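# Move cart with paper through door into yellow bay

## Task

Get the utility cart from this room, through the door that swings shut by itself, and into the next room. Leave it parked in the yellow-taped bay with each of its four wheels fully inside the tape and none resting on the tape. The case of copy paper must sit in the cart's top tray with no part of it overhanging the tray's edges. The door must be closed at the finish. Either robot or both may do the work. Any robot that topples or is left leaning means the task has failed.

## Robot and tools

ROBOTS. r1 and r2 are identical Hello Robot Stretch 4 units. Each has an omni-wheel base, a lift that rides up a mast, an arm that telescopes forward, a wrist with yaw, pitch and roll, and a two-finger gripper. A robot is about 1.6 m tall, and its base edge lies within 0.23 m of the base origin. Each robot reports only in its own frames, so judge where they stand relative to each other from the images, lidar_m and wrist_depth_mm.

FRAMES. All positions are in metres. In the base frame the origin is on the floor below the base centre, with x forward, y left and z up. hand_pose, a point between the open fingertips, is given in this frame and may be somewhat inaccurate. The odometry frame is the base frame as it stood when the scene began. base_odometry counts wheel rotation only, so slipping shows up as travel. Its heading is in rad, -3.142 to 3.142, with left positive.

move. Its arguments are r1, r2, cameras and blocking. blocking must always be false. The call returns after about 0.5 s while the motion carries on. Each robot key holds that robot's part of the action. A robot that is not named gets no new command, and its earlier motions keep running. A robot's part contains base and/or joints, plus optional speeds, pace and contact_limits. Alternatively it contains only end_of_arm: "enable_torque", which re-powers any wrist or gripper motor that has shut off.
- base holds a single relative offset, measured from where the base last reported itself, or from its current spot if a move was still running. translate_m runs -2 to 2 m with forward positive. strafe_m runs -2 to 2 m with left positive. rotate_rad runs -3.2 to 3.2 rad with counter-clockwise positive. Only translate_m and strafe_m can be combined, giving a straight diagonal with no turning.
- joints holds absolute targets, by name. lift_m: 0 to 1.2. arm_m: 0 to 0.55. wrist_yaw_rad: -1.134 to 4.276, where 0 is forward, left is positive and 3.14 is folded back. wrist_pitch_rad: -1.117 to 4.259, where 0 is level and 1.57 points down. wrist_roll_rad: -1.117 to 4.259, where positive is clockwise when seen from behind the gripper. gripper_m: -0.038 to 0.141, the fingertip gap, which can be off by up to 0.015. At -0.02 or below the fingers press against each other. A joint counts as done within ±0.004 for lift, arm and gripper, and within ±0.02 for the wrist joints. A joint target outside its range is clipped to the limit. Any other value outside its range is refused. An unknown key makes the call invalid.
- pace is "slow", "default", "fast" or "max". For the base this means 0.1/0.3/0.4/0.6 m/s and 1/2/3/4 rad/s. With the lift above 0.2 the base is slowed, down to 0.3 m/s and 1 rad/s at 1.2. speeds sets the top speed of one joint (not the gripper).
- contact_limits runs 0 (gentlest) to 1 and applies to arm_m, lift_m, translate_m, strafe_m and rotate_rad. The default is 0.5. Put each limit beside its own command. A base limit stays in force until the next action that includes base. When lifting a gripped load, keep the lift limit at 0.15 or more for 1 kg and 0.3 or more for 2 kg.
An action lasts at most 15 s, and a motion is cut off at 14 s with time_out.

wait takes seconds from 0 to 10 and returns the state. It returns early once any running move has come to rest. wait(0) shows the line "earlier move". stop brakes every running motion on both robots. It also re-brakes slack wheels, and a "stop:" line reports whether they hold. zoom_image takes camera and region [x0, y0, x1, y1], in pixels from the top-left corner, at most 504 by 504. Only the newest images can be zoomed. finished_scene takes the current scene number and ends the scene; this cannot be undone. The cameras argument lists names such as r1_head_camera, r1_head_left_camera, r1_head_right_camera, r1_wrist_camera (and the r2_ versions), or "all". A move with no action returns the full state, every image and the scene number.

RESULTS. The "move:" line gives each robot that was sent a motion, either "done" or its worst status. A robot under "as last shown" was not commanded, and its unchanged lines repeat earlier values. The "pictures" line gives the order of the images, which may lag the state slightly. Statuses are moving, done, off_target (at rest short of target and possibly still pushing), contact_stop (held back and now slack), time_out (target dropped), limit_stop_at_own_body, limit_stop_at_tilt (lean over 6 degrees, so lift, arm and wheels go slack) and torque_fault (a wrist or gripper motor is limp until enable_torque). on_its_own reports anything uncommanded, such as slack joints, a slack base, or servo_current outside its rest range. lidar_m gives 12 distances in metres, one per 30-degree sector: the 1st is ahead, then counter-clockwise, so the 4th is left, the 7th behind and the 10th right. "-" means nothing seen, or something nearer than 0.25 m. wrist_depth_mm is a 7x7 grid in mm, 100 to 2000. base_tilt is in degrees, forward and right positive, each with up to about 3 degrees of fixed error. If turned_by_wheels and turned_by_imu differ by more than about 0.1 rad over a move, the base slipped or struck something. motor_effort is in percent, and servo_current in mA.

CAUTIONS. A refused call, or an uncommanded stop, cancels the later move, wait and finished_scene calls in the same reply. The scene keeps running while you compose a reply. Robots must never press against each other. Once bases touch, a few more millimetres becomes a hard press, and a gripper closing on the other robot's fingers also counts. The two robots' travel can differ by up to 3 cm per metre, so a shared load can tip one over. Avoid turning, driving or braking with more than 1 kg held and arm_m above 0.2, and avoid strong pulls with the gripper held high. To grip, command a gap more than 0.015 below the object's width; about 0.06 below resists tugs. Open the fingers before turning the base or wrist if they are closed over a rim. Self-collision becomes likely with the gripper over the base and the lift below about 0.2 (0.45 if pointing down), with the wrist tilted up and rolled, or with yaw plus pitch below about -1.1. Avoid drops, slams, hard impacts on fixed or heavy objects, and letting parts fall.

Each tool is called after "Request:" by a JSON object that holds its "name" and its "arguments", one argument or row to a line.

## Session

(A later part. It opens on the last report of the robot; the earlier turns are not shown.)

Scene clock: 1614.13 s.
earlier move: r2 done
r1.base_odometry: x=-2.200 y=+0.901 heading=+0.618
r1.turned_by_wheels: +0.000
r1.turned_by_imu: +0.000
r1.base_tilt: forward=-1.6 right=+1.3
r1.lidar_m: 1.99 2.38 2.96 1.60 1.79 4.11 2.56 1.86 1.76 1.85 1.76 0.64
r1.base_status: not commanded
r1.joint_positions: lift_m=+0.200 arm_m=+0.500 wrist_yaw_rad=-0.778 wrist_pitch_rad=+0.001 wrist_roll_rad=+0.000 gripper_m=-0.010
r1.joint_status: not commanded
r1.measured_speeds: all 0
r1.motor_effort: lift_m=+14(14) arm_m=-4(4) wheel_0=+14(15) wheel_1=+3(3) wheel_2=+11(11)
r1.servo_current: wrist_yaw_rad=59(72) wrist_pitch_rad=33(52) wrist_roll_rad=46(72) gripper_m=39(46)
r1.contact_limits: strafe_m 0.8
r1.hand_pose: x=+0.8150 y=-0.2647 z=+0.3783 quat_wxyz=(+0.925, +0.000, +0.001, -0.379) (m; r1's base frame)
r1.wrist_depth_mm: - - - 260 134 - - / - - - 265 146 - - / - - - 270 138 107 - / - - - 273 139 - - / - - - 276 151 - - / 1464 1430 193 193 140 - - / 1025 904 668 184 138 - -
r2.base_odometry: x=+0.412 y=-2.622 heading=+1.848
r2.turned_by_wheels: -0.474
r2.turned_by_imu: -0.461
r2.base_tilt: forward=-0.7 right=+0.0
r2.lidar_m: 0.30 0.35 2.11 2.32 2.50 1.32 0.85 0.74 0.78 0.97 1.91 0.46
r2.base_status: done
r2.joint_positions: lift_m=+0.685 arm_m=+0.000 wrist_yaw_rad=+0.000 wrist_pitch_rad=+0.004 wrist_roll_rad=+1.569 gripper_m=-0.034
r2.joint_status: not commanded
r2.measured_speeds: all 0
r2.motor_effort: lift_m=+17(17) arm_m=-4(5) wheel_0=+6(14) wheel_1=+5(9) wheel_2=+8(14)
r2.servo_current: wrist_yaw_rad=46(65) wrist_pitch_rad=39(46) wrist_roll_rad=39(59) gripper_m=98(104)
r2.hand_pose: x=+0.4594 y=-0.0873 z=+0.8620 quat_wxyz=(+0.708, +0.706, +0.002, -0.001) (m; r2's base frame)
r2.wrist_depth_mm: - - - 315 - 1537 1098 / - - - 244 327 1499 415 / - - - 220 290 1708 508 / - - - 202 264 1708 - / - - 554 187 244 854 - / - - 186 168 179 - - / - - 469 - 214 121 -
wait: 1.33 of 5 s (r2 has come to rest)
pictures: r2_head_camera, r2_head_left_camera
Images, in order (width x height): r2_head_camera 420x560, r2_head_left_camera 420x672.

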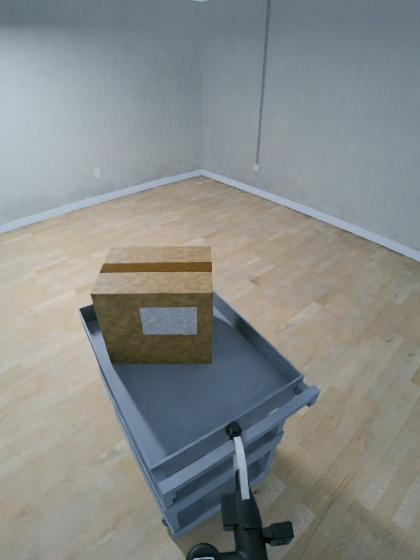

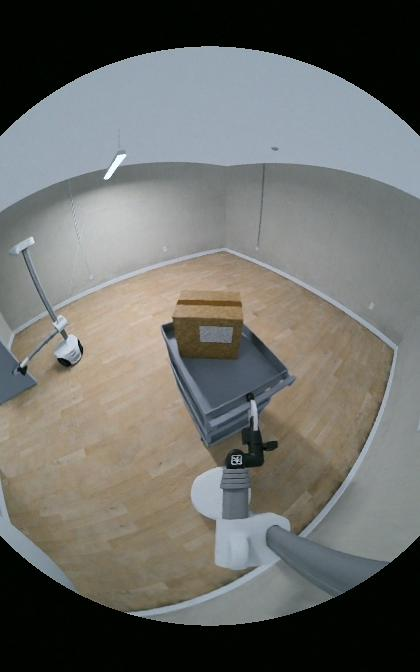

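Request:
{"name": "move", "arguments": {
  "blocking": false,
  "r2": {"base":{"translate_m":0.1,"strafe_m":0.85},"pace":"slow"}
}}

Request:
{"name": "wait", "arguments": {
  "seconds": 10
}}

Request:
{"name": "move", "arguments": {
  "blocking": false,
  "r2": {"base":{"rotate_rad":-0.6},"pace":"slow"}
}}

Request:
{"name": "wait", "arguments": {
  "seconds": 5,
  "cameras": ["r1_head_left_camera","r2_head_camera","r2_head_left_camera"]
}}

Scene clock: 1625.83 s.
move: r2 moving
r1: as last shown
r1.lidar_m: 2.01 2.33 2.97 1.60 1.79 4.09 2.55 1.85 1.77 1.82 1.74 0.64
r1.motor_effort: lift_m=+14(14) arm_m=-4(4) wheel_0=+13(14) wheel_1=+3(3) wheel_2=+11(11)
r1.servo_current: wrist_yaw_rad=46(72) wrist_pitch_rad=39(46) wrist_roll_rad=33(65) gripper_m=46(46)
r1.contact_limits: strafe_m 0.8
r1.wrist_depth_mm: - - - 259 134 - - / - - - 265 146 - - / - - - 267 138 107 - / - - - 274 139 - - / - - - 274 150 - - / 1430 1430 193 193 140 - - / 1042 917 668 183 138 - -
r2.base_odometry: x=+0.399 y=-2.624 heading=+1.847
r2.turned_by_wheels: -0.001
r2.turned_by_imu: +0.000
r2.base_tilt: forward=-0.7 right=+0.1
r2.lidar_m: 0.30 0.37 2.11 2.31 2.47 1.34 0.86 0.74 0.78 0.97 1.94 0.48
r2.base_status: translate_m moving; strafe_m moving
r2.joint_positions: lift_m=+0.685 arm_m=+0.000 wrist_yaw_rad=+0.000 wrist_pitch_rad=+0.004 wrist_roll_rad=+1.569 gripper_m=-0.034
r2.joint_status: not commanded
r2.measured_speeds: translate_m=+0.006 strafe_m=+0.053 rotate_rad=-0.001 lift_m=+0.000 arm_m=+0.000 wrist_yaw_rad=-0.010 wrist_pitch_rad=+0.000 wrist_roll_rad=+0.000
r2.motor_effort: lift_m=+17(17) arm_m=-4(5) wheel_0=-13(13) wheel_1=+8(10) wheel_2=-4(6)
r2.servo_current: wrist_yaw_rad=46(52) wrist_pitch_rad=39(46) wrist_roll_rad=39(59) gripper_m=98(104)
r2.hand_pose: x=+0.4593 y=-0.0874 z=+0.8620 quat_wxyz=(+0.708, +0.706, +0.002, -0.002) (m; r2's base frame)
r2.wrist_depth_mm: - - - 317 - 1576 1118 / - - - 246 330 1430 418 / - - - 222 294 1756 500 / - - - 203 264 1808 - / - - 574 186 244 842 - / - - 186 168 179 - - / - - 469 - 213 120 -
pictures: none

Scene clock: 1635.10 s.
earlier move: r2 done
r1.base_odometry: x=-2.200 y=+0.901 heading=+0.618
r1.turned_by_wheels: +0.000
r1.turned_by_imu: -0.001
r1.base_tilt: forward=-1.6 right=+1.3
r1.lidar_m: 2.02 2.34 1.40 1.19 1.41 4.11 2.59 1.86 1.76 1.85 1.74 0.66
r1.base_status: not commanded
r1.joint_positions: lift_m=+0.200 arm_m=+0.500 wrist_yaw_rad=-0.778 wrist_pitch_rad=+0.001 wrist_roll_rad=+0.000 gripper_m=-0.010
r1.joint_status: not commanded
r1.measured_speeds: all 0
r1.motor_effort: lift_m=+14(14) arm_m=-4(4) wheel_0=+13(15) wheel_1=+3(3) wheel_2=+11(11)
r1.servo_current: wrist_yaw_rad=59(78) wrist_pitch_rad=39(52) wrist_roll_rad=46(65) gripper_m=52(52)
r1.contact_limits: strafe_m 0.8
r1.hand_pose: x=+0.8150 y=-0.2647 z=+0.3783 quat_wxyz=(+0.925, +0.000, +0.001, -0.379) (m; r1's base frame)
r1.wrist_depth_mm: - - - 259 133 - - / - - - 265 146 - - / - - - 270 138 107 - / - - - 272 139 - - / - - - 274 150 - - / 1430 1464 193 193 140 - - / 1008 891 668 185 138 - -
r2.base_odometry: x=-0.433 y=-2.757 heading=+1.847
r2.turned_by_wheels: +0.000
r2.turned_by_imu: -0.001
r2.base_tilt: forward=-0.6 right=+0.1
r2.lidar_m: 0.44 1.42 1.39 1.82 1.89 1.90 1.52 1.36 1.36 1.73 0.36 0.35
r2.base_status: done
r2.joint_positions: lift_m=+0.685 arm_m=+0.000 wrist_yaw_rad=-0.005 wrist_pitch_rad=+0.004 wrist_roll_rad=+1.569 gripper_m=-0.034
r2.joint_status: not commanded
r2.measured_speeds: all 0
r2.motor_effort: lift_m=+17(17) arm_m=-5(5) wheel_0=-6(14) wheel_1=+4(10) wheel_2=-6(12)
r2.servo_current: wrist_yaw_rad=59(65) wrist_pitch_rad=39(52) wrist_roll_rad=52(65) gripper_m=98(104)
r2.hand_pose: x=+0.4589 y=-0.0889 z=+0.8620 quat_wxyz=(+0.708, +0.706, +0.000, -0.003) (m; r2's base frame)
r2.wrist_depth_mm: - 364 366 - 137 - - / - 496 455 - 151 - - / - - 603 - 169 - - / - - - 108 193 1499 - / - - - 128 221 1618 484 / - - 185 151 176 1576 1182 / - - - - 338 345 349
wait: 9.27 of 10 s (r2 has come to rest)
pictures: none

Scene clock: 1635.60 s.
move: r2 moving
r1: as last shown
r1.turned_by_imu: +0.000
r1.lidar_m: 2.01 2.33 1.41 1.23 1.43 4.10 2.57 1.84 1.74 1.83 1.74 0.66
r1.motor_effort: lift_m=+14(14) arm_m=-4(4) wheel_0=+14(14) wheel_1=+3(3) wheel_2=+11(11)
r1.servo_current: wrist_yaw_rad=59(72) wrist_pitch_rad=46(46) wrist_roll_rad=59(59) gripper_m=46(52)
r1.contact_limits: strafe_m 0.8
r1.wrist_depth_mm: - - - 260 134 - - / - - - 264 146 - - / - - - 268 138 107 - / - - - 273 139 - - / - - - 274 150 - - / 1430 1430 193 193 140 - - / 1008 904 676 183 138 - -
r2.base_odometry: x=-0.433 y=-2.757 heading=+1.724
r2.turned_by_wheels: -0.123
r2.turned_by_imu: -0.119
r2.base_tilt: forward=-0.7 right=+0.1
r2.lidar_m: 0.41 3.37 1.41 1.46 1.90 1.89 1.64 1.37 1.37 1.61 2.71 0.35
r2.base_status: rotate_rad moving
r2.joint_positions: lift_m=+0.685 arm_m=+0.000 wrist_yaw_rad=+0.008 wrist_pitch_rad=+0.004 wrist_roll_rad=+1.569 gripper_m=-0.034
r2.joint_status: not commanded
r2.measured_speeds: translate_m=+0.000 strafe_m=+0.000 rotate_rad=-0.492 lift_m=+0.000 arm_m=+0.000 wrist_yaw_rad=+0.000 wrist_pitch_rad=+0.000 wrist_roll_rad=+0.000
r2.motor_effort: lift_m=+17(17) arm_m=-5(5) wheel_0=+11(15) wheel_1=+9(9) wheel_2=+14(14)
r2.servo_current: wrist_yaw_rad=52(59) wrist_pitch_rad=39(46) wrist_roll_rad=52(59) gripper_m=98(98)
r2.hand_pose: x=+0.4600 y=-0.0852 z=+0.8620 quat_wxyz=(+0.708, +0.706, +0.004, +0.001) (m; r2's base frame)
r2.wrist_depth_mm: - 357 351 - 146 - - / - 439 424 - 159 - - / - - 539 107 175 - - / - - - 117 196 554 - / - - - 134 218 1661 496 / - - 188 153 176 1618 1205 / - - - - 329 122 1118
pictures: none

Scene clock: 1636.93 s.
earlier move: r2 done
r1.base_odometry: x=-2.200 y=+0.901 heading=+0.618
r1.turned_by_wheels: +0.000
r1.turned_by_imu: +0.000
r1.base_tilt: forward=-1.6 right=+1.3
r1.lidar_m: 2.01 2.35 1.41 1.41 1.47 4.09 2.57 1.85 1.77 1.84 1.74 0.67
r1.base_status: not commanded
r1.joint_positions: lift_m=+0.200 arm_m=+0.500 wrist_yaw_rad=-0.778 wrist_pitch_rad=+0.001 wrist_roll_rad=+0.000 gripper_m=-0.010
r1.joint_status: not commanded
r1.measured_speeds: all 0
r1.motor_effort: lift_m=+14(14) arm_m=-4(4) wheel_0=+13(14) wheel_1=+3(3) wheel_2=+11(11)
r1.servo_current: wrist_yaw_rad=52(72) wrist_pitch_rad=46(46) wrist_roll_rad=59(65) gripper_m=39(52)
r1.contact_limits: strafe_m 0.8
r1.hand_pose: x=+0.8150 y=-0.2647 z=+0.3783 quat_wxyz=(+0.925, +0.000, +0.001, -0.379) (m; r1's base frame)
r1.wrist_depth_mm: - - - 260 134 - - / - - - 264 146 - - / - - - 268 137 107 - / - - - 273 139 - - / - - - 274 150 - - / 1430 1397 193 193 140 - - / 1025 904 668 184 138 - -
r2.base_odometry: x=-0.433 y=-2.757 heading=+1.248
r2.turned_by_wheels: -0.476
r2.turned_by_imu: -0.462
r2.base_tilt: forward=-0.7 right=+0.1
r2.lidar_m: 0.37 0.42 1.48 1.42 1.50 1.89 1.90 1.58 1.37 1.39 1.64 0.48
r2.base_status: done
r2.joint_positions: lift_m=+0.685 arm_m=+0.000 wrist_yaw_rad=+0.002 wrist_pitch_rad=+0.004 wrist_roll_rad=+1.569 gripper_m=-0.034
r2.joint_status: not commanded
r2.measured_speeds: all 0
r2.motor_effort: lift_m=+17(17) arm_m=-5(5) wheel_0=+4(16) wheel_1=+4(10) wheel_2=+4(14)
r2.servo_current: wrist_yaw_rad=33(65) wrist_pitch_rad=46(46) wrist_roll_rad=39(59) gripper_m=98(98)
r2.hand_pose: x=+0.4595 y=-0.0869 z=+0.8620 quat_wxyz=(+0.708, +0.706, +0.002, -0.001) (m; r2's base frame)
r2.wrist_depth_mm: - - - 216 286 1576 1160 / - - - 206 272 1661 504 / - - - 195 258 1756 - / - - 549 187 248 842 - / - - 480 181 238 842 - / - - 185 171 178 - - / - - 530 - 220 - -
wait: 1.33 of 5 s (r2 has come to rest)
pictures: r1_head_left_camera, r2_head_camera, r2_head_left_camera
Images, in order (width x height): r1_head_left_camera 420x672, r2_head_camera 420x560, r2_head_left_camera 420x672.

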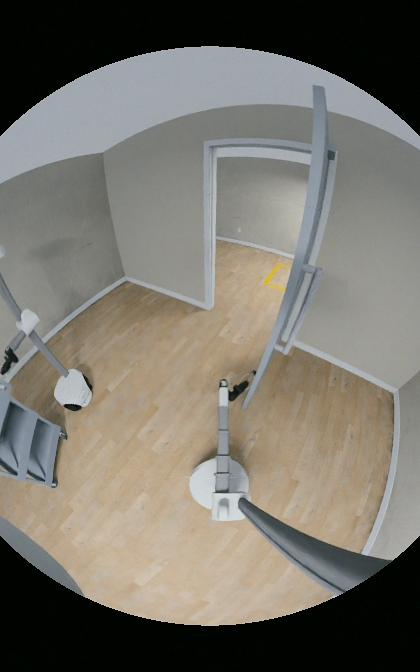

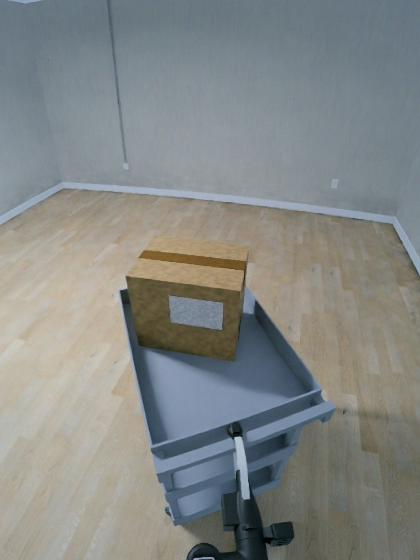

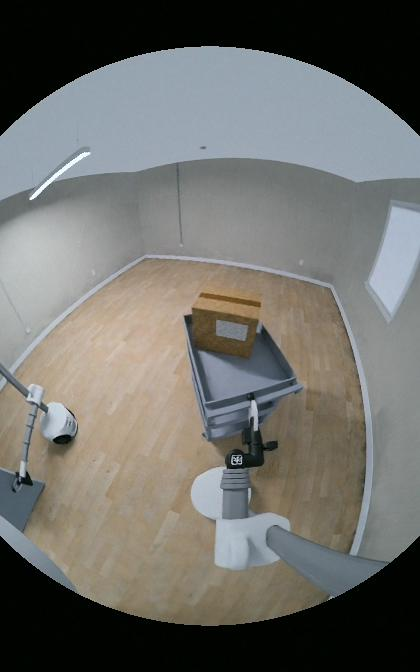

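Request:
{"name": "move", "arguments": {
  "blocking": false,
  "r2": {"base":{"translate_m":-0.45,"strafe_m":0.7},"pace":"slow"}
}}

Request:
{"name": "wait", "arguments": {
  "seconds": 10,
  "cameras": ["r1_head_left_camera","r2_head_left_camera","r2_head_right_camera"]
}}

Scene clock: 1653.37 s.
move: r2 moving
r1: as last shown
r1.base_tilt: forward=-1.5 right=+1.3
r1.lidar_m: 2.00 2.36 1.38 1.42 1.46 4.11 2.60 1.84 1.78 1.84 1.75 0.66
r1.motor_effort: lift_m=+14(14) arm_m=-4(4) wheel_0=+14(14) wheel_1=+3(3) wheel_2=+11(11)
r1.servo_current: wrist_yaw_rad=59(78) wrist_pitch_rad=46(52) wrist_roll_rad=46(65) gripper_m=52(52)
r1.contact_limits: strafe_m 0.8
r1.wrist_depth_mm: - - - 259 134 - - / - - - 264 146 - - / - - - 270 138 107 - / - - - 273 139 - - / - - - 274 151 - - / 1430 1430 193 193 140 - - / 1008 891 676 183 138 - -
r2.base_odometry: x=-0.445 y=-2.760 heading=+1.249
r2.turned_by_wheels: +0.001
r2.turned_by_imu: +0.001
r2.base_tilt: forward=-0.7 right=+0.1
r2.lidar_m: 0.35 0.44 1.45 1.39 1.51 1.86 1.87 1.58 1.37 1.38 1.65 0.45
r2.base_status: translate_m moving; strafe_m moving
r2.joint_positions: lift_m=+0.685 arm_m=+0.000 wrist_yaw_rad=+0.002 wrist_pitch_rad=+0.004 wrist_roll_rad=+1.569 gripper_m=-0.034
r2.joint_status: not commanded
r2.measured_speeds: translate_m=-0.026 strafe_m=+0.041 rotate_rad=-0.001 lift_m=+0.000 arm_m=+0.000 wrist_yaw_rad=+0.000 wrist_pitch_rad=+0.000 wrist_roll_rad=+0.000
r2.motor_effort: lift_m=+17(17) arm_m=-5(5) wheel_0=-10(10) wheel_1=+6(8) wheel_2=+10(11)
r2.servo_current: wrist_yaw_rad=52(52) wrist_pitch_rad=46(46) wrist_roll_rad=46(59) gripper_m=91(104)
r2.hand_pose: x=+0.4595 y=-0.0869 z=+0.8620 quat_wxyz=(+0.708, +0.706, +0.002, -0.001) (m; r2's base frame)
r2.wrist_depth_mm: - - - 214 283 1576 1160 / - - - 202 271 1708 504 / - - - 194 255 1708 - / - - 530 186 246 842 - / - - 484 181 237 - - / - - 185 171 177 - - / - - 535 - 220 - -
pictures: none

Scene clock: 1662.47 s.
earlier move: r2 done
r1.base_odometry: x=-2.200 y=+0.901 heading=+0.618
r1.turned_by_wheels: +0.000
r1.turned_by_imu: -0.001
r1.base_tilt: forward=-1.6 right=+1.3
r1.lidar_m: 1.99 0.91 0.85 0.98 4.17 4.12 2.57 1.85 1.75 1.82 1.74 0.64
r1.base_status: not commanded
r1.joint_positions: lift_m=+0.200 arm_m=+0.500 wrist_yaw_rad=-0.778 wrist_pitch_rad=+0.001 wrist_roll_rad=+0.000 gripper_m=-0.010
r1.joint_status: not commanded
r1.measured_speeds: all 0
r1.motor_effort: lift_m=+14(14) arm_m=-4(4) wheel_0=+14(15) wheel_1=+3(4) wheel_2=+11(11)
r1.servo_current: wrist_yaw_rad=46(78) wrist_pitch_rad=39(52) wrist_roll_rad=39(72) gripper_m=39(52)
r1.contact_limits: strafe_m 0.8
r1.hand_pose: x=+0.8150 y=-0.2647 z=+0.3783 quat_wxyz=(+0.925, +0.000, +0.001, -0.379) (m; r1's base frame)
r1.wrist_depth_mm: - - - 260 134 - - / - - - 265 146 - - / - - - 271 138 107 - / - - - 273 139 - - / - - - 276 150 - - / 1430 1430 193 193 140 - - / 1025 904 683 183 138 - -
r2.base_odometry: x=-1.239 y=-2.962 heading=+1.248
r2.turned_by_wheels: -0.001
r2.turned_by_imu: -0.003
r2.base_tilt: forward=-0.7 right=+0.1
r2.lidar_m: 0.46 0.97 0.79 0.73 1.10 1.27 1.26 1.49 1.91 1.91 0.30 0.30
r2.base_status: done
r2.joint_positions: lift_m=+0.685 arm_m=+0.000 wrist_yaw_rad=-0.003 wrist_pitch_rad=+0.004 wrist_roll_rad=+1.569 gripper_m=-0.034
r2.joint_status: not commanded
r2.measured_speeds: all 0
r2.motor_effort: lift_m=+17(17) arm_m=-5(5) wheel_0=-6(13) wheel_1=+4(8) wheel_2=+4(11)
r2.servo_current: wrist_yaw_rad=46(59) wrist_pitch_rad=39(52) wrist_roll_rad=46(59) gripper_m=91(111)
r2.hand_pose: x=+0.4591 y=-0.0884 z=+0.8620 quat_wxyz=(+0.708, +0.706, +0.000, -0.003) (m; r2's base frame)
r2.wrist_depth_mm: - 430 - - - - - / - - - - - - - / - - - - - 152 512 / - - - - - 1397 480 / - - - - 220 1618 1205 / - - 185 134 175 359 362 / - - - - - 1618 1182
wait: 9.10 of 10 s (r2 has come to rest)
pictures: r1_head_left_camera, r2_head_left_camera, r2_head_right_camera
Images, in order (width x height): r1_head_left_camera 420x672, r2_head_left_camera 420x672, r2_head_right_camera 420x672.

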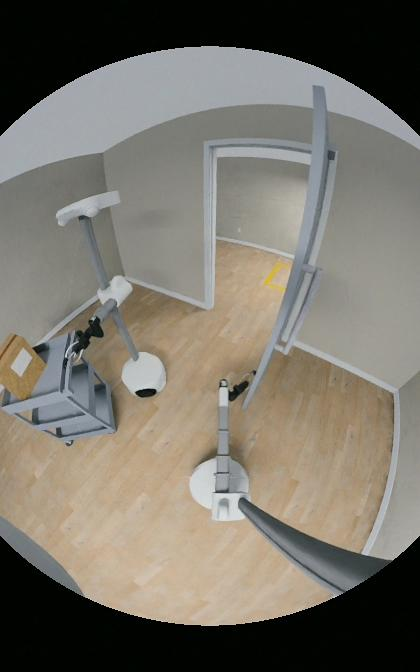

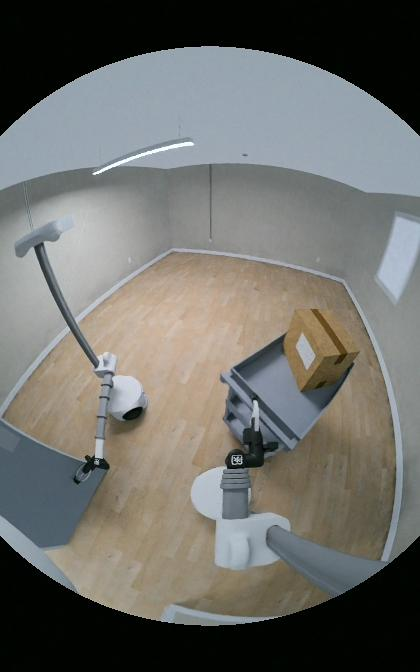

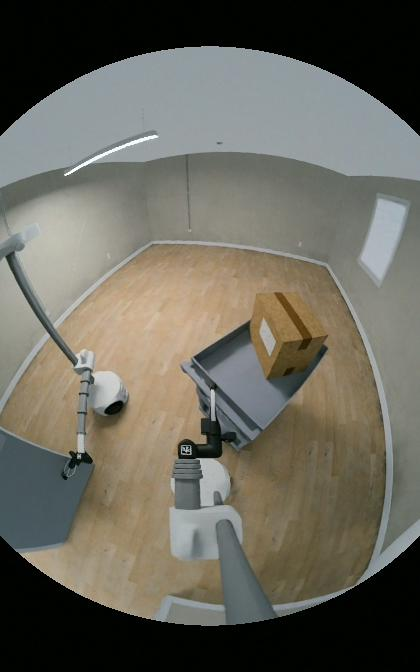

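Request:
{"name": "move", "arguments": {
  "blocking": false,
  "r2": {"base":{"rotate_rad":-0.249},"pace":"slow"}
}}

Request:
{"name": "wait", "arguments": {
  "seconds": 5
}}

Request:
{"name": "move", "arguments": {
  "blocking": false,
  "r2": {"base":{"translate_m":0.05,"strafe_m":0.34},"pace":"slow","contact_limits":{"strafe_m":0.3}}
}}

Request:
{"name": "wait", "arguments": {
  "seconds": 10,
  "cameras": ["r1_head_left_camera","r2_head_left_camera","r2_head_right_camera"]
}}

Scene clock: 1677.13 s.
move: r2 moving
r1: as last shown
r1.turned_by_imu: +0.000
r1.lidar_m: 2.01 0.94 0.88 1.02 4.15 4.12 2.60 1.84 1.75 1.85 1.73 0.65
r1.motor_effort: lift_m=+14(14) arm_m=-4(4) wheel_0=+14(14) wheel_1=+3(3) wheel_2=+11(11)
r1.servo_current: wrist_yaw_rad=59(72) wrist_pitch_rad=46(46) wrist_roll_rad=52(52) gripper_m=39(52)
r1.contact_limits: strafe_m 0.8
r1.wrist_depth_mm: - - - 259 133 - - / - - - 265 146 - - / - - - 268 138 107 - / - - - 274 139 - - / - - - 274 150 - - / 1430 1464 193 193 140 - - / 1008 904 676 183 138 - -
r2.base_odometry: x=-1.239 y=-2.962 heading=+1.125
r2.turned_by_wheels: -0.124
r2.turned_by_imu: -0.119
r2.base_tilt: forward=-0.6 right=+0.0
r2.lidar_m: 0.43 3.47 0.84 0.73 0.97 4.21 1.24 1.39 1.92 1.90 0.36 0.30
r2.base_status: rotate_rad moving
r2.joint_positions: lift_m=+0.685 arm_m=+0.000 wrist_yaw_rad=+0.012 wrist_pitch_rad=+0.004 wrist_roll_rad=+1.569 gripper_m=-0.034
r2.joint_status: not commanded
r2.measured_speeds: translate_m=-0.001 strafe_m=+0.001 rotate_rad=-0.485 lift_m=+0.000 arm_m=+0.000 wrist_yaw_rad=+0.050 wrist_pitch_rad=+0.000 wrist_roll_rad=+0.000
r2.motor_effort: lift_m=+17(17) arm_m=-5(5) wheel_0=+14(14) wheel_1=+9(11) wheel_2=+13(13)
r2.servo_current: wrist_yaw_rad=72(72) wrist_pitch_rad=52(52) wrist_roll_rad=39(52) gripper_m=98(104)
r2.hand_pose: x=+0.4604 y=-0.0840 z=+0.8620 quat_wxyz=(+0.708, +0.706, +0.006, +0.003) (m; r2's base frame)
r2.wrist_depth_mm: - 392 377 - - 114 - / - - 496 - - - - / - - - - 153 153 - / - - - - 179 1430 496 / - - - - 208 1576 455 / - - 189 125 178 1618 1118 / - - - - 353 1618 1138
pictures: none

Scene clock: 1677.93 s.
earlier move: r2 done
r1.base_odometry: x=-2.200 y=+0.901 heading=+0.618
r1.turned_by_wheels: +0.000
r1.turned_by_imu: +0.000
r1.base_tilt: forward=-1.5 right=+1.3
r1.lidar_m: 2.00 0.93 0.93 1.06 4.15 4.10 2.57 1.86 1.78 1.83 1.76 0.65
r1.base_status: not commanded
r1.joint_positions: lift_m=+0.200 arm_m=+0.500 wrist_yaw_rad=-0.778 wrist_pitch_rad=+0.001 wrist_roll_rad=+0.000 gripper_m=-0.010
r1.joint_status: not commanded
r1.measured_speeds: all 0
r1.motor_effort: lift_m=+14(14) arm_m=-4(4) wheel_0=+14(15) wheel_1=+3(3) wheel_2=+11(11)
r1.servo_current: wrist_yaw_rad=59(72) wrist_pitch_rad=33(46) wrist_roll_rad=52(72) gripper_m=39(52)
r1.contact_limits: strafe_m 0.8
r1.hand_pose: x=+0.8150 y=-0.2647 z=+0.3783 quat_wxyz=(+0.925, +0.000, +0.001, -0.379) (m; r1's base frame)
r1.wrist_depth_mm: - - - 262 133 - - / - - - 264 146 - - / - - - 270 138 107 - / - - - 273 139 - - / - - - 274 150 - - / 1430 1464 193 193 140 - - / 1025 904 683 184 138 - -
r2.base_odometry: x=-1.239 y=-2.962 heading=+1.000
r2.turned_by_wheels: -0.125
r2.turned_by_imu: -0.121
r2.base_tilt: forward=-0.7 right=+0.1
r2.lidar_m: 0.41 3.83 0.93 0.71 0.91 1.40 1.24 1.32 1.91 1.91 0.40 0.37
r2.base_status: done
r2.joint_positions: lift_m=+0.685 arm_m=+0.000 wrist_yaw_rad=-0.003 wrist_pitch_rad=+0.004 wrist_roll_rad=+1.569 gripper_m=-0.034
r2.joint_status: not commanded
r2.measured_speeds: all 0
r2.motor_effort: lift_m=+17(17) arm_m=-5(5) wheel_0=-1(19) wheel_1=+5(11) wheel_2=+4(13)
r2.servo_current: wrist_yaw_rad=59(85) wrist_pitch_rad=39(52) wrist_roll_rad=46(59) gripper_m=98(111)
r2.hand_pose: x=+0.4591 y=-0.0883 z=+0.8620 quat_wxyz=(+0.708, +0.706, +0.001, -0.003) (m; r2's base frame)
r2.wrist_depth_mm: - 373 370 106 162 - - / - 430 421 117 174 - - / - - 512 124 188 - - / - - - 134 204 - - / - - - 147 223 1618 512 / - - 185 165 176 1576 1182 / - - - - 268 322 1078
wait: 0.80 of 5 s (r2 has come to rest)
pictures: none

Scene clock: 1678.43 s.
move: r2 moving
r1: as last shown
r1.base_tilt: forward=-1.6 right=+1.3
r1.lidar_m: 1.99 0.90 0.92 1.07 4.19 4.10 2.57 1.84 1.76 1.84 1.74 0.66
r1.motor_effort: lift_m=+14(14) arm_m=-4(4) wheel_0=+14(14) wheel_1=+3(3) wheel_2=+11(11)
r1.servo_current: wrist_yaw_rad=72(72) wrist_pitch_rad=46(46) wrist_roll_rad=59(59) gripper_m=46(46)
r1.contact_limits: strafe_m 0.8
r1.wrist_depth_mm: - - - 260 134 - - / - - - 265 146 - - / - - - 268 138 107 - / - - - 273 139 - - / - - - 274 150 - - / 1430 1430 193 193 140 - - / 1042 904 676 184 138 - -
r2.base_odometry: x=-1.249 y=-2.954 heading=+0.999
r2.turned_by_wheels: -0.001
r2.turned_by_imu: -0.001
r2.base_tilt: forward=-0.7 right=+0.1
r2.lidar_m: 0.40 3.85 0.92 0.69 0.88 1.38 1.25 1.32 1.91 1.90 0.41 0.37
r2.base_status: translate_m moving; strafe_m moving
r2.joint_positions: lift_m=+0.685 arm_m=+0.000 wrist_yaw_rad=-0.003 wrist_pitch_rad=+0.004 wrist_roll_rad=+1.569 gripper_m=-0.034
r2.joint_status: not commanded
r2.measured_speeds: translate_m=+0.008 strafe_m=+0.051 rotate_rad=+0.000 lift_m=+0.000 arm_m=+0.000 wrist_yaw_rad=+0.000 wrist_pitch_rad=+0.000 wrist_roll_rad=+0.000
r2.motor_effort: lift_m=+17(17) arm_m=-5(5) wheel_0=-9(12) wheel_1=+7(9) wheel_2=-5(6)
r2.servo_current: wrist_yaw_rad=52(52) wrist_pitch_rad=46(46) wrist_roll_rad=52(59) gripper_m=98(98)
r2.contact_limits: strafe_m 0.3
r2.hand_pose: x=+0.4591 y=-0.0883 z=+0.8620 quat_wxyz=(+0.708, +0.706, +0.001, -0.003) (m; r2's base frame)
r2.wrist_depth_mm: - 370 370 107 163 - - / - 433 421 118 175 - - / - - 512 125 189 - - / - - - 136 206 - - / - - - 151 224 1618 512 / - - 185 167 176 1661 1182 / - - - - 271 322 1098
pictures: none

Scene clock: 1682.60 s.
earlier move: r2 done
r1.base_odometry: x=-2.200 y=+0.901 heading=+0.618
r1.turned_by_wheels: +0.000
r1.turned_by_imu: +0.000
r1.base_tilt: forward=-1.6 right=+1.3
r1.lidar_m: 2.01 0.60 0.68 0.74 4.16 4.11 2.58 1.83 1.76 1.82 1.75 0.64
r1.base_status: not commanded
r1.joint_positions: lift_m=+0.200 arm_m=+0.500 wrist_yaw_rad=-0.778 wrist_pitch_rad=+0.001 wrist_roll_rad=+0.000 gripper_m=-0.010
r1.joint_status: not commanded
r1.measured_speeds: all 0
r1.motor_effort: lift_m=+14(14) arm_m=-4(4) wheel_0=+14(15) wheel_1=+3(3) wheel_2=+11(11)
r1.servo_current: wrist_yaw_rad=65(78) wrist_pitch_rad=39(52) wrist_roll_rad=59(65) gripper_m=46(52)
r1.contact_limits: strafe_m 0.8
r1.hand_pose: x=+0.8150 y=-0.2647 z=+0.3783 quat_wxyz=(+0.925, +0.000, +0.001, -0.379) (m; r1's base frame)
r1.wrist_depth_mm: - - - 260 134 - - / - - - 265 146 - - / - - - 271 138 107 - / - - - 273 139 - - / - - - 274 150 - - / 1464 1430 193 194 140 - - / 1042 904 676 183 138 - -
r2.base_odometry: x=-1.497 y=-2.736 heading=+0.999
r2.turned_by_wheels: -0.001
r2.turned_by_imu: -0.002
r2.base_tilt: forward=-0.7 right=+0.1
r2.lidar_m: 0.46 0.78 0.57 0.41 0.41 0.88 1.33 1.36 1.93 2.24 0.27 0.34
r2.base_status: done
r2.joint_positions: lift_m=+0.685 arm_m=+0.000 wrist_yaw_rad=-0.009 wrist_pitch_rad=+0.004 wrist_roll_rad=+1.569 gripper_m=-0.034
r2.joint_status: not commanded
r2.measured_speeds: all 0
r2.motor_effort: lift_m=+17(17) arm_m=-5(5) wheel_0=-8(14) wheel_1=+2(9) wheel_2=-10(12)
r2.servo_current: wrist_yaw_rad=59(72) wrist_pitch_rad=39(52) wrist_roll_rad=59(65) gripper_m=98(104)
r2.contact_limits: strafe_m 0.3
r2.hand_pose: x=+0.4586 y=-0.0900 z=+0.8620 quat_wxyz=(+0.708, +0.706, -0.002, -0.005) (m; r2's base frame)
r2.wrist_depth_mm: - - - - - - - / - - - - - - - / - - - - - - - / - - - - - - 433 / - - - - - 1397 1182 / - - - - 160 353 1138 / - - - - - 1708 1182
wait: 4.17 of 10 s (r2 has come to rest)
pictures: r1_head_left_camera, r2_head_left_camera, r2_head_right_camera
Images, in order (width x height): r1_head_left_camera 420x672, r2_head_left_camera 420x672, r2_head_right_camera 420x672.

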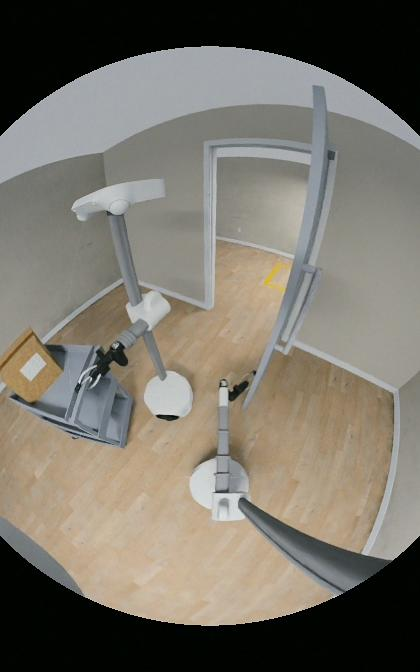

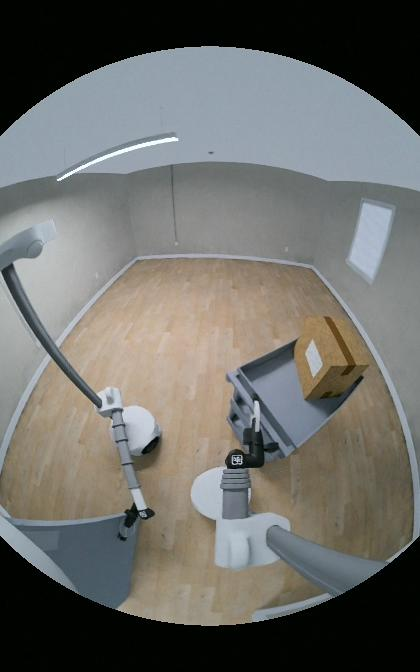

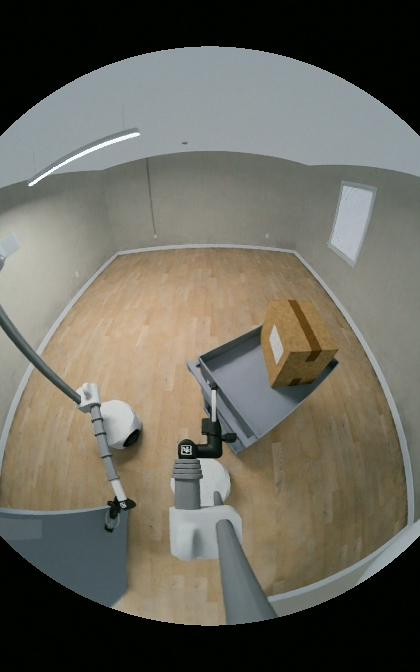

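Request:
{"name": "move", "arguments": {
  "blocking": false,
  "r2": {"base":{"translate_m":-0.6,"strafe_m":0.06},"pace":"slow"}
}}

Request:
{"name": "wait", "arguments": {
  "seconds": 10,
  "cameras": ["r1_head_left_camera","r2_head_left_camera","r2_head_right_camera"]
}}

Scene clock: 1690.57 s.
move: r2 moving
r1: as last shown
r1.base_tilt: forward=-1.5 right=+1.3
r1.lidar_m: 2.00 0.62 0.67 0.74 4.17 4.10 2.58 1.86 1.77 1.84 1.73 0.64
r1.motor_effort: lift_m=+14(14) arm_m=-4(4) wheel_0=+14(14) wheel_1=+3(3) wheel_2=+11(11)
r1.servo_current: wrist_yaw_rad=65(72) wrist_pitch_rad=46(46) wrist_roll_rad=59(59) gripper_m=39(46)
r1.contact_limits: strafe_m 0.8
r1.wrist_depth_mm: - - - 260 134 - - / - - - 264 146 - - / - - - 268 137 107 - / - - - 273 138 - - / - - - 274 150 - - / 1430 1397 193 193 140 - - / 1008 891 668 183 138 - -
r2.base_odometry: x=-1.505 y=-2.746 heading=+0.998
r2.turned_by_wheels: -0.001
r2.turned_by_imu: +0.000
r2.base_tilt: forward=-0.6 right=+0.0
r2.lidar_m: 0.46 0.78 0.54 0.40 0.41 0.87 1.33 1.31 1.90 2.24 0.29 0.32
r2.base_status: translate_m moving; strafe_m moving
r2.joint_positions: lift_m=+0.685 arm_m=+0.000 wrist_yaw_rad=-0.009 wrist_pitch_rad=+0.004 wrist_roll_rad=+1.569 gripper_m=-0.034
r2.joint_status: not commanded
r2.measured_speeds: translate_m=-0.049 strafe_m=+0.005 rotate_rad=+0.001 lift_m=+0.000 arm_m=+0.000 wrist_yaw_rad=+0.000 wrist_pitch_rad=+0.000 wrist_roll_rad=+0.000
r2.motor_effort: lift_m=+17(17) arm_m=-5(5) wheel_0=-12(13) wheel_1=-7(8) wheel_2=+7(9)
r2.servo_current: wrist_yaw_rad=65(65) wrist_pitch_rad=39(46) wrist_roll_rad=46(52) gripper_m=91(104)
r2.hand_pose: x=+0.4586 y=-0.0900 z=+0.8620 quat_wxyz=(+0.708, +0.706, -0.002, -0.005) (m; r2's base frame)
r2.wrist_depth_mm: - - - - - - - / - - - - - - - / - - - - - - - / - - - - - - 433 / - - - - - 1430 1205 / - - - - 161 351 1118 / - - - - - 1708 1160
pictures: none

Scene clock: 1697.37 s.
earlier move: r2 done
r1.base_odometry: x=-2.200 y=+0.901 heading=+0.618
r1.turned_by_wheels: +0.000
r1.turned_by_imu: +0.000
r1.base_tilt: forward=-1.6 right=+1.3
r1.lidar_m: 1.00 0.73 0.71 3.08 4.19 4.10 2.58 1.84 1.75 1.84 1.73 0.67
r1.base_status: not commanded
r1.joint_positions: lift_m=+0.200 arm_m=+0.500 wrist_yaw_rad=-0.778 wrist_pitch_rad=+0.001 wrist_roll_rad=+0.000 gripper_m=-0.010
r1.joint_status: not commanded
r1.measured_speeds: all 0
r1.motor_effort: lift_m=+14(14) arm_m=-4(4) wheel_0=+14(15) wheel_1=+3(3) wheel_2=+11(11)
r1.servo_current: wrist_yaw_rad=52(78) wrist_pitch_rad=39(52) wrist_roll_rad=59(65) gripper_m=39(52)
r1.contact_limits: strafe_m 0.8
r1.hand_pose: x=+0.8150 y=-0.2647 z=+0.3783 quat_wxyz=(+0.925, +0.000, +0.001, -0.379) (m; r1's base frame)
r1.wrist_depth_mm: - - - 259 134 - - / - - - 265 146 - - / - - - 270 138 107 - / - - - 273 139 - - / - - - 276 150 - - / 1430 1430 193 193 140 - - / 1008 904 683 183 138 - -
r2.base_odometry: x=-1.873 y=-3.208 heading=+0.998
r2.turned_by_wheels: +0.000
r2.turned_by_imu: +0.002
r2.base_tilt: forward=-0.6 right=+0.0
r2.lidar_m: 0.44 0.51 0.49 0.53 0.58 0.85 3.69 0.81 1.04 2.27 0.38 0.37
r2.base_status: done
r2.joint_positions: lift_m=+0.685 arm_m=+0.000 wrist_yaw_rad=+0.003 wrist_pitch_rad=+0.004 wrist_roll_rad=+1.569 gripper_m=-0.034
r2.joint_status: not commanded
r2.measured_speeds: all 0
r2.motor_effort: lift_m=+17(17) arm_m=-5(5) wheel_0=-4(13) wheel_1=-5(9) wheel_2=+6(11)
r2.servo_current: wrist_yaw_rad=52(65) wrist_pitch_rad=39(52) wrist_roll_rad=46(59) gripper_m=98(104)
r2.hand_pose: x=+0.4596 y=-0.0866 z=+0.8620 quat_wxyz=(+0.708, +0.706, +0.003, -0.001) (m; r2's base frame)
r2.wrist_depth_mm: - 366 373 105 162 - - / - 436 424 116 173 - - / - - 512 123 187 - - / - - - 134 204 - - / - - - 150 224 1618 508 / - - 185 166 174 1618 1182 / - - - - 270 319 1078
wait: 6.80 of 10 s (r2 has come to rest)
pictures: r1_head_left_camera, r2_head_left_camera, r2_head_right_camera
Images, in order (width x height): r1_head_left_camera 420x672, r2_head_left_camera 420x672, r2_head_right_camera 420x672.

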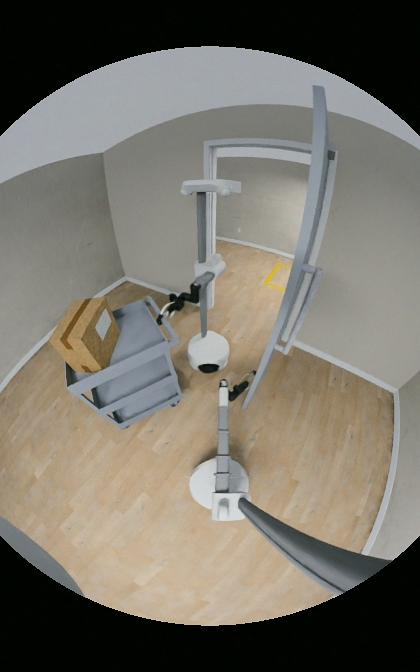

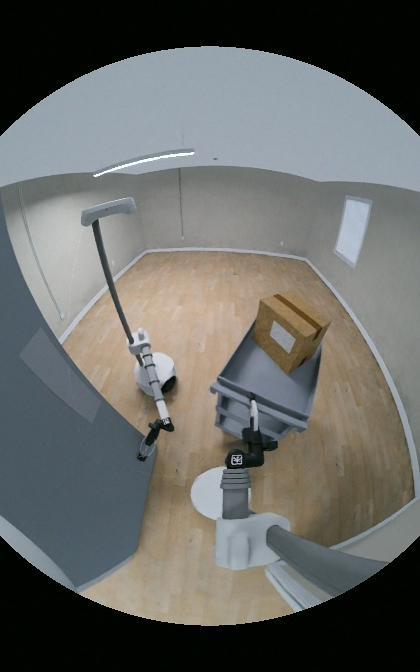

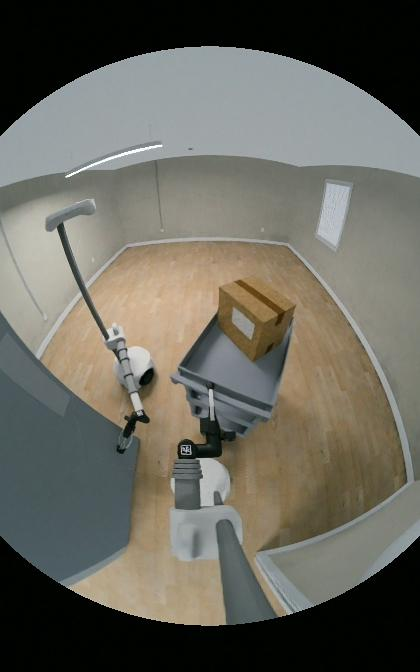

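Request:
{"name": "move", "arguments": {
  "blocking": false,
  "r2": {"base":{"translate_m":-0.6,"strafe_m":0.05},"pace":"slow"}
}}

Request:
{"name": "wait", "arguments": {
  "seconds": 10,
  "cameras": ["r1_head_left_camera","r2_head_left_camera","r2_head_right_camera"]
}}

Scene clock: 1706.30 s.
move: r2 moving
r1: as last shown
r1.base_tilt: forward=-1.5 right=+1.3
r1.lidar_m: 1.01 0.70 0.74 3.07 4.19 4.11 2.57 1.84 1.76 1.83 1.75 0.65
r1.motor_effort: lift_m=+14(14) arm_m=-4(4) wheel_0=+13(14) wheel_1=+3(3) wheel_2=+11(11)
r1.servo_current: wrist_yaw_rad=59(72) wrist_pitch_rad=39(46) wrist_roll_rad=65(65) gripper_m=39(52)
r1.contact_limits: strafe_m 0.8
r1.wrist_depth_mm: - - - 260 134 - - / - - - 265 146 - - / - - - 268 137 107 - / - - - 274 139 - - / - - - 274 151 - - / 1430 1397 193 193 140 - - / 1008 891 668 183 138 - -
r2.base_odometry: x=-1.880 y=-3.218 heading=+0.998
r2.turned_by_wheels: +0.000
r2.turned_by_imu: +0.000
r2.base_tilt: forward=-0.7 right=+0.1
r2.lidar_m: 0.43 0.54 0.53 0.51 0.58 0.87 3.66 0.78 1.03 2.27 0.40 0.37
r2.base_status: translate_m moving; strafe_m moving
r2.joint_positions: lift_m=+0.685 arm_m=+0.000 wrist_yaw_rad=+0.003 wrist_pitch_rad=+0.004 wrist_roll_rad=+1.569 gripper_m=-0.034
r2.joint_status: not commanded
r2.measured_speeds: translate_m=-0.048 strafe_m=+0.003 rotate_rad=+0.001 lift_m=+0.000 arm_m=+0.000 wrist_yaw_rad=+0.000 wrist_pitch_rad=+0.000 wrist_roll_rad=+0.000
r2.motor_effort: lift_m=+17(17) arm_m=-5(5) wheel_0=-5(9) wheel_1=-6(8) wheel_2=+10(10)
r2.servo_current: wrist_yaw_rad=39(65) wrist_pitch_rad=39(46) wrist_roll_rad=59(59) gripper_m=98(104)
r2.hand_pose: x=+0.4596 y=-0.0866 z=+0.8620 quat_wxyz=(+0.708, +0.706, +0.003, -0.001) (m; r2's base frame)
r2.wrist_depth_mm: - 373 370 107 163 - - / - 433 424 118 175 - - / - - 508 125 189 - - / - - - 136 204 - - / - - - 150 224 1576 508 / - - 185 166 174 1576 1182 / - - - - 270 322 1078
pictures: none

Scene clock: 1713.10 s.
earlier move: r2 done
r1.base_odometry: x=-2.200 y=+0.901 heading=+0.618
r1.turned_by_wheels: +0.000
r1.turned_by_imu: +0.000
r1.base_tilt: forward=-1.5 right=+1.3
r1.lidar_m: 0.70 0.72 2.96 3.07 4.15 4.09 2.58 1.85 1.77 1.84 1.75 0.67
r1.base_status: not commanded
r1.joint_positions: lift_m=+0.200 arm_m=+0.500 wrist_yaw_rad=-0.778 wrist_pitch_rad=+0.001 wrist_roll_rad=+0.000 gripper_m=-0.010
r1.joint_status: not commanded
r1.measured_speeds: all 0
r1.motor_effort: lift_m=+14(14) arm_m=-4(4) wheel_0=+14(15) wheel_1=+3(4) wheel_2=+10(11)
r1.servo_current: wrist_yaw_rad=46(85) wrist_pitch_rad=46(52) wrist_roll_rad=33(65) gripper_m=46(52)
r1.contact_limits: strafe_m 0.8
r1.hand_pose: x=+0.8150 y=-0.2647 z=+0.3783 quat_wxyz=(+0.925, +0.000, +0.001, -0.379) (m; r1's base frame)
r1.wrist_depth_mm: - - - 260 134 - - / - - - 265 146 - - / - - - 268 138 107 - / - - - 273 139 - - / - - - 274 150 - - / 798 1430 192 193 140 - - / - 854 683 183 138 - -
r2.base_odometry: x=-2.240 y=-3.685 heading=+0.998
r2.turned_by_wheels: +0.000
r2.turned_by_imu: +0.001
r2.base_tilt: forward=-0.7 right=+0.1
r2.lidar_m: 0.39 0.75 0.55 0.53 0.61 3.12 3.04 3.11 0.43 0.43 2.45 0.44
r2.base_status: done
r2.joint_positions: lift_m=+0.685 arm_m=+0.000 wrist_yaw_rad=+0.003 wrist_pitch_rad=+0.004 wrist_roll_rad=+1.569 gripper_m=-0.034
r2.joint_status: not commanded
r2.measured_speeds: all 0
r2.motor_effort: lift_m=+17(17) arm_m=-5(5) wheel_0=-3(12) wheel_1=-3(8) wheel_2=+7(11)
r2.servo_current: wrist_yaw_rad=33(65) wrist_pitch_rad=46(52) wrist_roll_rad=46(65) gripper_m=91(104)
r2.hand_pose: x=+0.4596 y=-0.0866 z=+0.8620 quat_wxyz=(+0.708, +0.706, +0.003, -0.001) (m; r2's base frame)
r2.wrist_depth_mm: - - - 172 232 1708 - / - - - 172 233 778 - / - - 477 172 232 831 - / - - 484 232 231 831 - / - - 530 172 232 - - / - - 186 172 178 - - / - - - - 231 525 488
wait: 6.80 of 10 s (r2 has come to rest)
pictures: r1_head_left_camera, r2_head_left_camera, r2_head_right_camera
Images, in order (width x height): r1_head_left_camera 420x672, r2_head_left_camera 420x672, r2_head_right_camera 420x672.

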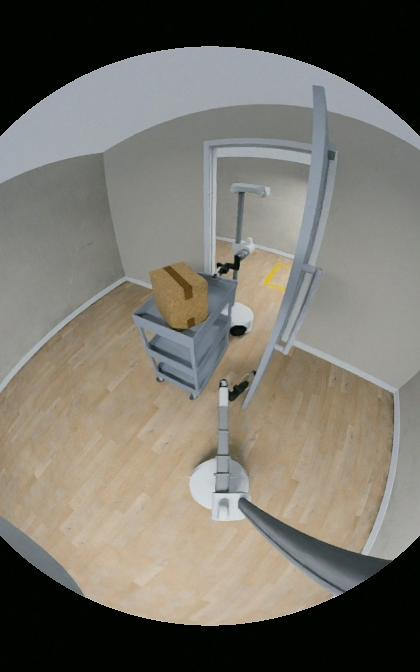

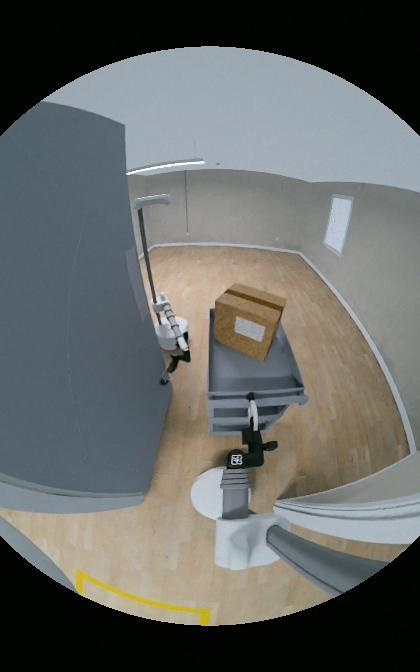

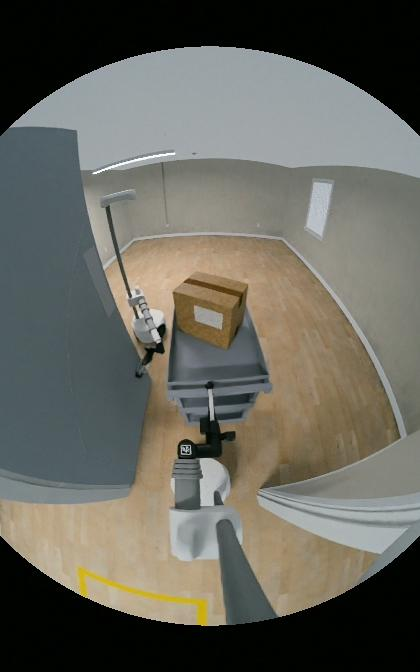

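Request:
{"name": "move", "arguments": {
  "blocking": false,
  "r2": {"base":{"translate_m":-0.75,"strafe_m":0.08},"pace":"slow"}
}}

Request:
{"name": "wait", "arguments": {
  "seconds": 10,
  "cameras": ["r1_head_left_camera","r2_head_left_camera","r2_head_right_camera"]
}}

Scene clock: 1718.83 s.
move: r2 moving
r1: as last shown
r1.base_tilt: forward=-1.6 right=+1.3
r1.lidar_m: 0.71 0.75 2.95 3.06 4.15 4.12 2.60 1.86 1.77 1.83 1.75 0.66
r1.motor_effort: lift_m=+14(14) arm_m=-4(4) wheel_0=+14(14) wheel_1=+3(3) wheel_2=+11(11)
r1.servo_current: wrist_yaw_rad=39(72) wrist_pitch_rad=46(46) wrist_roll_rad=46(59) gripper_m=46(46)
r1.contact_limits: strafe_m 0.8
r1.wrist_depth_mm: - - - 260 134 - - / - - - 264 146 - - / - - - 270 138 107 - / - - - 274 138 - - / - - - 274 150 - - / 809 1430 193 193 140 - - / - 891 676 183 138 - -
r2.base_odometry: x=-2.248 y=-3.695 heading=+0.998
r2.turned_by_wheels: +0.000
r2.turned_by_imu: +0.000
r2.base_tilt: forward=-0.7 right=+0.1
r2.lidar_m: 0.38 0.73 0.54 0.52 0.63 3.11 3.04 3.13 0.43 0.43 2.42 0.43
r2.base_status: translate_m moving; strafe_m moving
r2.joint_positions: lift_m=+0.685 arm_m=+0.000 wrist_yaw_rad=+0.003 wrist_pitch_rad=+0.004 wrist_roll_rad=+1.569 gripper_m=-0.034
r2.joint_status: not commanded
r2.measured_speeds: translate_m=-0.049 strafe_m=+0.006 rotate_rad=+0.001 lift_m=+0.000 arm_m=+0.000 wrist_yaw_rad=+0.000 wrist_pitch_rad=+0.000 wrist_roll_rad=+0.000
r2.motor_effort: lift_m=+17(17) arm_m=-5(5) wheel_0=-7(8) wheel_1=-7(7) wheel_2=+11(13)
r2.servo_current: wrist_yaw_rad=59(59) wrist_pitch_rad=39(46) wrist_roll_rad=52(59) gripper_m=98(111)
r2.hand_pose: x=+0.4596 y=-0.0866 z=+0.8620 quat_wxyz=(+0.708, +0.706, +0.003, -0.001) (m; r2's base frame)
r2.wrist_depth_mm: - - - 173 234 1661 496 / - - - 173 233 759 - / - - 480 173 234 820 - / - - 484 232 232 831 - / - - 525 172 232 - - / - - 185 172 178 - - / - - - - 232 798 488
pictures: none

Scene clock: 1727.17 s.
earlier move: r2 done
r1.base_odometry: x=-2.200 y=+0.901 heading=+0.618
r1.turned_by_wheels: +0.000
r1.turned_by_imu: -0.001
r1.base_tilt: forward=-1.5 right=+1.2
r1.lidar_m: 1.33 2.33 2.96 3.07 4.16 4.11 2.56 1.83 1.76 1.81 1.75 0.66
r1.base_status: not commanded
r1.joint_positions: lift_m=+0.200 arm_m=+0.500 wrist_yaw_rad=-0.778 wrist_pitch_rad=+0.001 wrist_roll_rad=+0.000 gripper_m=-0.010
r1.joint_status: not commanded
r1.measured_speeds: all 0
r1.motor_effort: lift_m=+14(14) arm_m=-4(4) wheel_0=+14(15) wheel_1=+3(3) wheel_2=+11(11)
r1.servo_current: wrist_yaw_rad=59(78) wrist_pitch_rad=39(46) wrist_roll_rad=65(72) gripper_m=46(52)
r1.contact_limits: strafe_m 0.8
r1.hand_pose: x=+0.8150 y=-0.2647 z=+0.3783 quat_wxyz=(+0.925, +0.000, +0.001, -0.379) (m; r1's base frame)
r1.wrist_depth_mm: - - - 260 134 - - / 1537 - - 264 146 - - / 535 - - 270 138 107 - / 1576 - - 273 139 - - / 1336 - - 276 151 - - / - 691 186 193 140 - - / 564 634 676 184 139 - -
r2.base_odometry: x=-2.713 y=-4.272 heading=+0.999
r2.turned_by_wheels: +0.000
r2.turned_by_imu: +0.003
r2.base_tilt: forward=-0.7 right=+0.0
r2.lidar_m: 0.28 0.35 0.78 2.41 2.53 2.34 2.28 2.42 2.37 1.76 0.73 0.47
r2.base_status: done
r2.joint_positions: lift_m=+0.685 arm_m=+0.000 wrist_yaw_rad=+0.004 wrist_pitch_rad=+0.004 wrist_roll_rad=+1.569 gripper_m=-0.034
r2.joint_status: not commanded
r2.measured_speeds: all 0
r2.motor_effort: lift_m=+17(17) arm_m=-5(6) wheel_0=-1(10) wheel_1=-5(7) wheel_2=+9(13)
r2.servo_current: wrist_yaw_rad=52(65) wrist_pitch_rad=39(59) wrist_roll_rad=52(65) gripper_m=98(111)
r2.hand_pose: x=+0.4597 y=-0.0863 z=+0.8620 quat_wxyz=(+0.708, +0.706, +0.003, +0.000) (m; r2's base frame)
r2.wrist_depth_mm: - - - 329 - 1661 1182 / - - - 340 373 379 387 / - - - 237 314 1661 480 / - - - 206 274 1863 - / - - - 190 248 788 - / - 469 186 169 176 - - / - - 455 - 211 - -
wait: 8.33 of 10 s (r2 has come to rest)
pictures: r1_head_left_camera, r2_head_left_camera, r2_head_right_camera
Images, in order (width x height): r1_head_left_camera 420x672, r2_head_left_camera 420x672, r2_head_right_camera 420x672.

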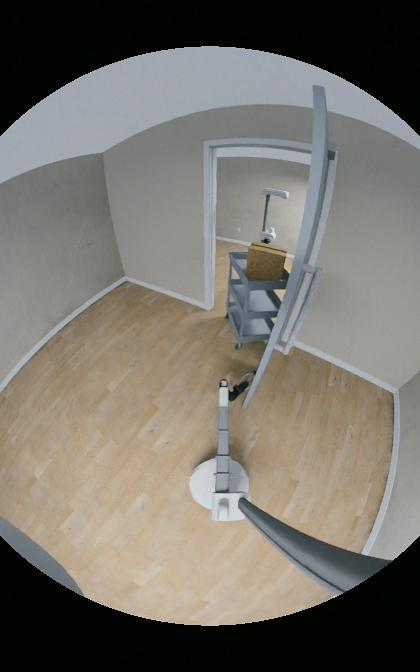

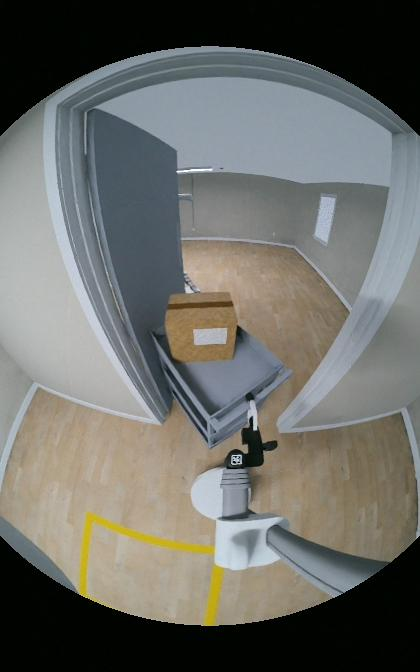

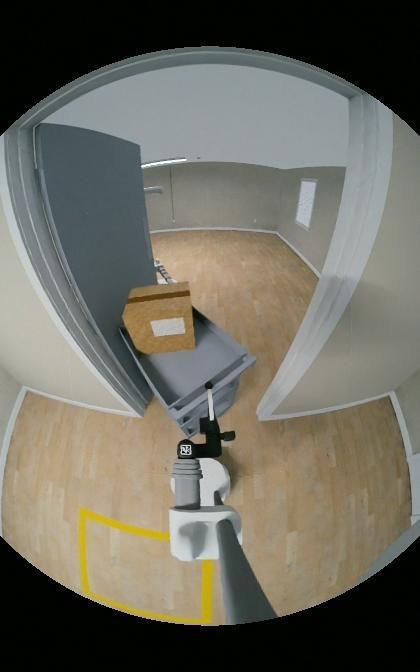

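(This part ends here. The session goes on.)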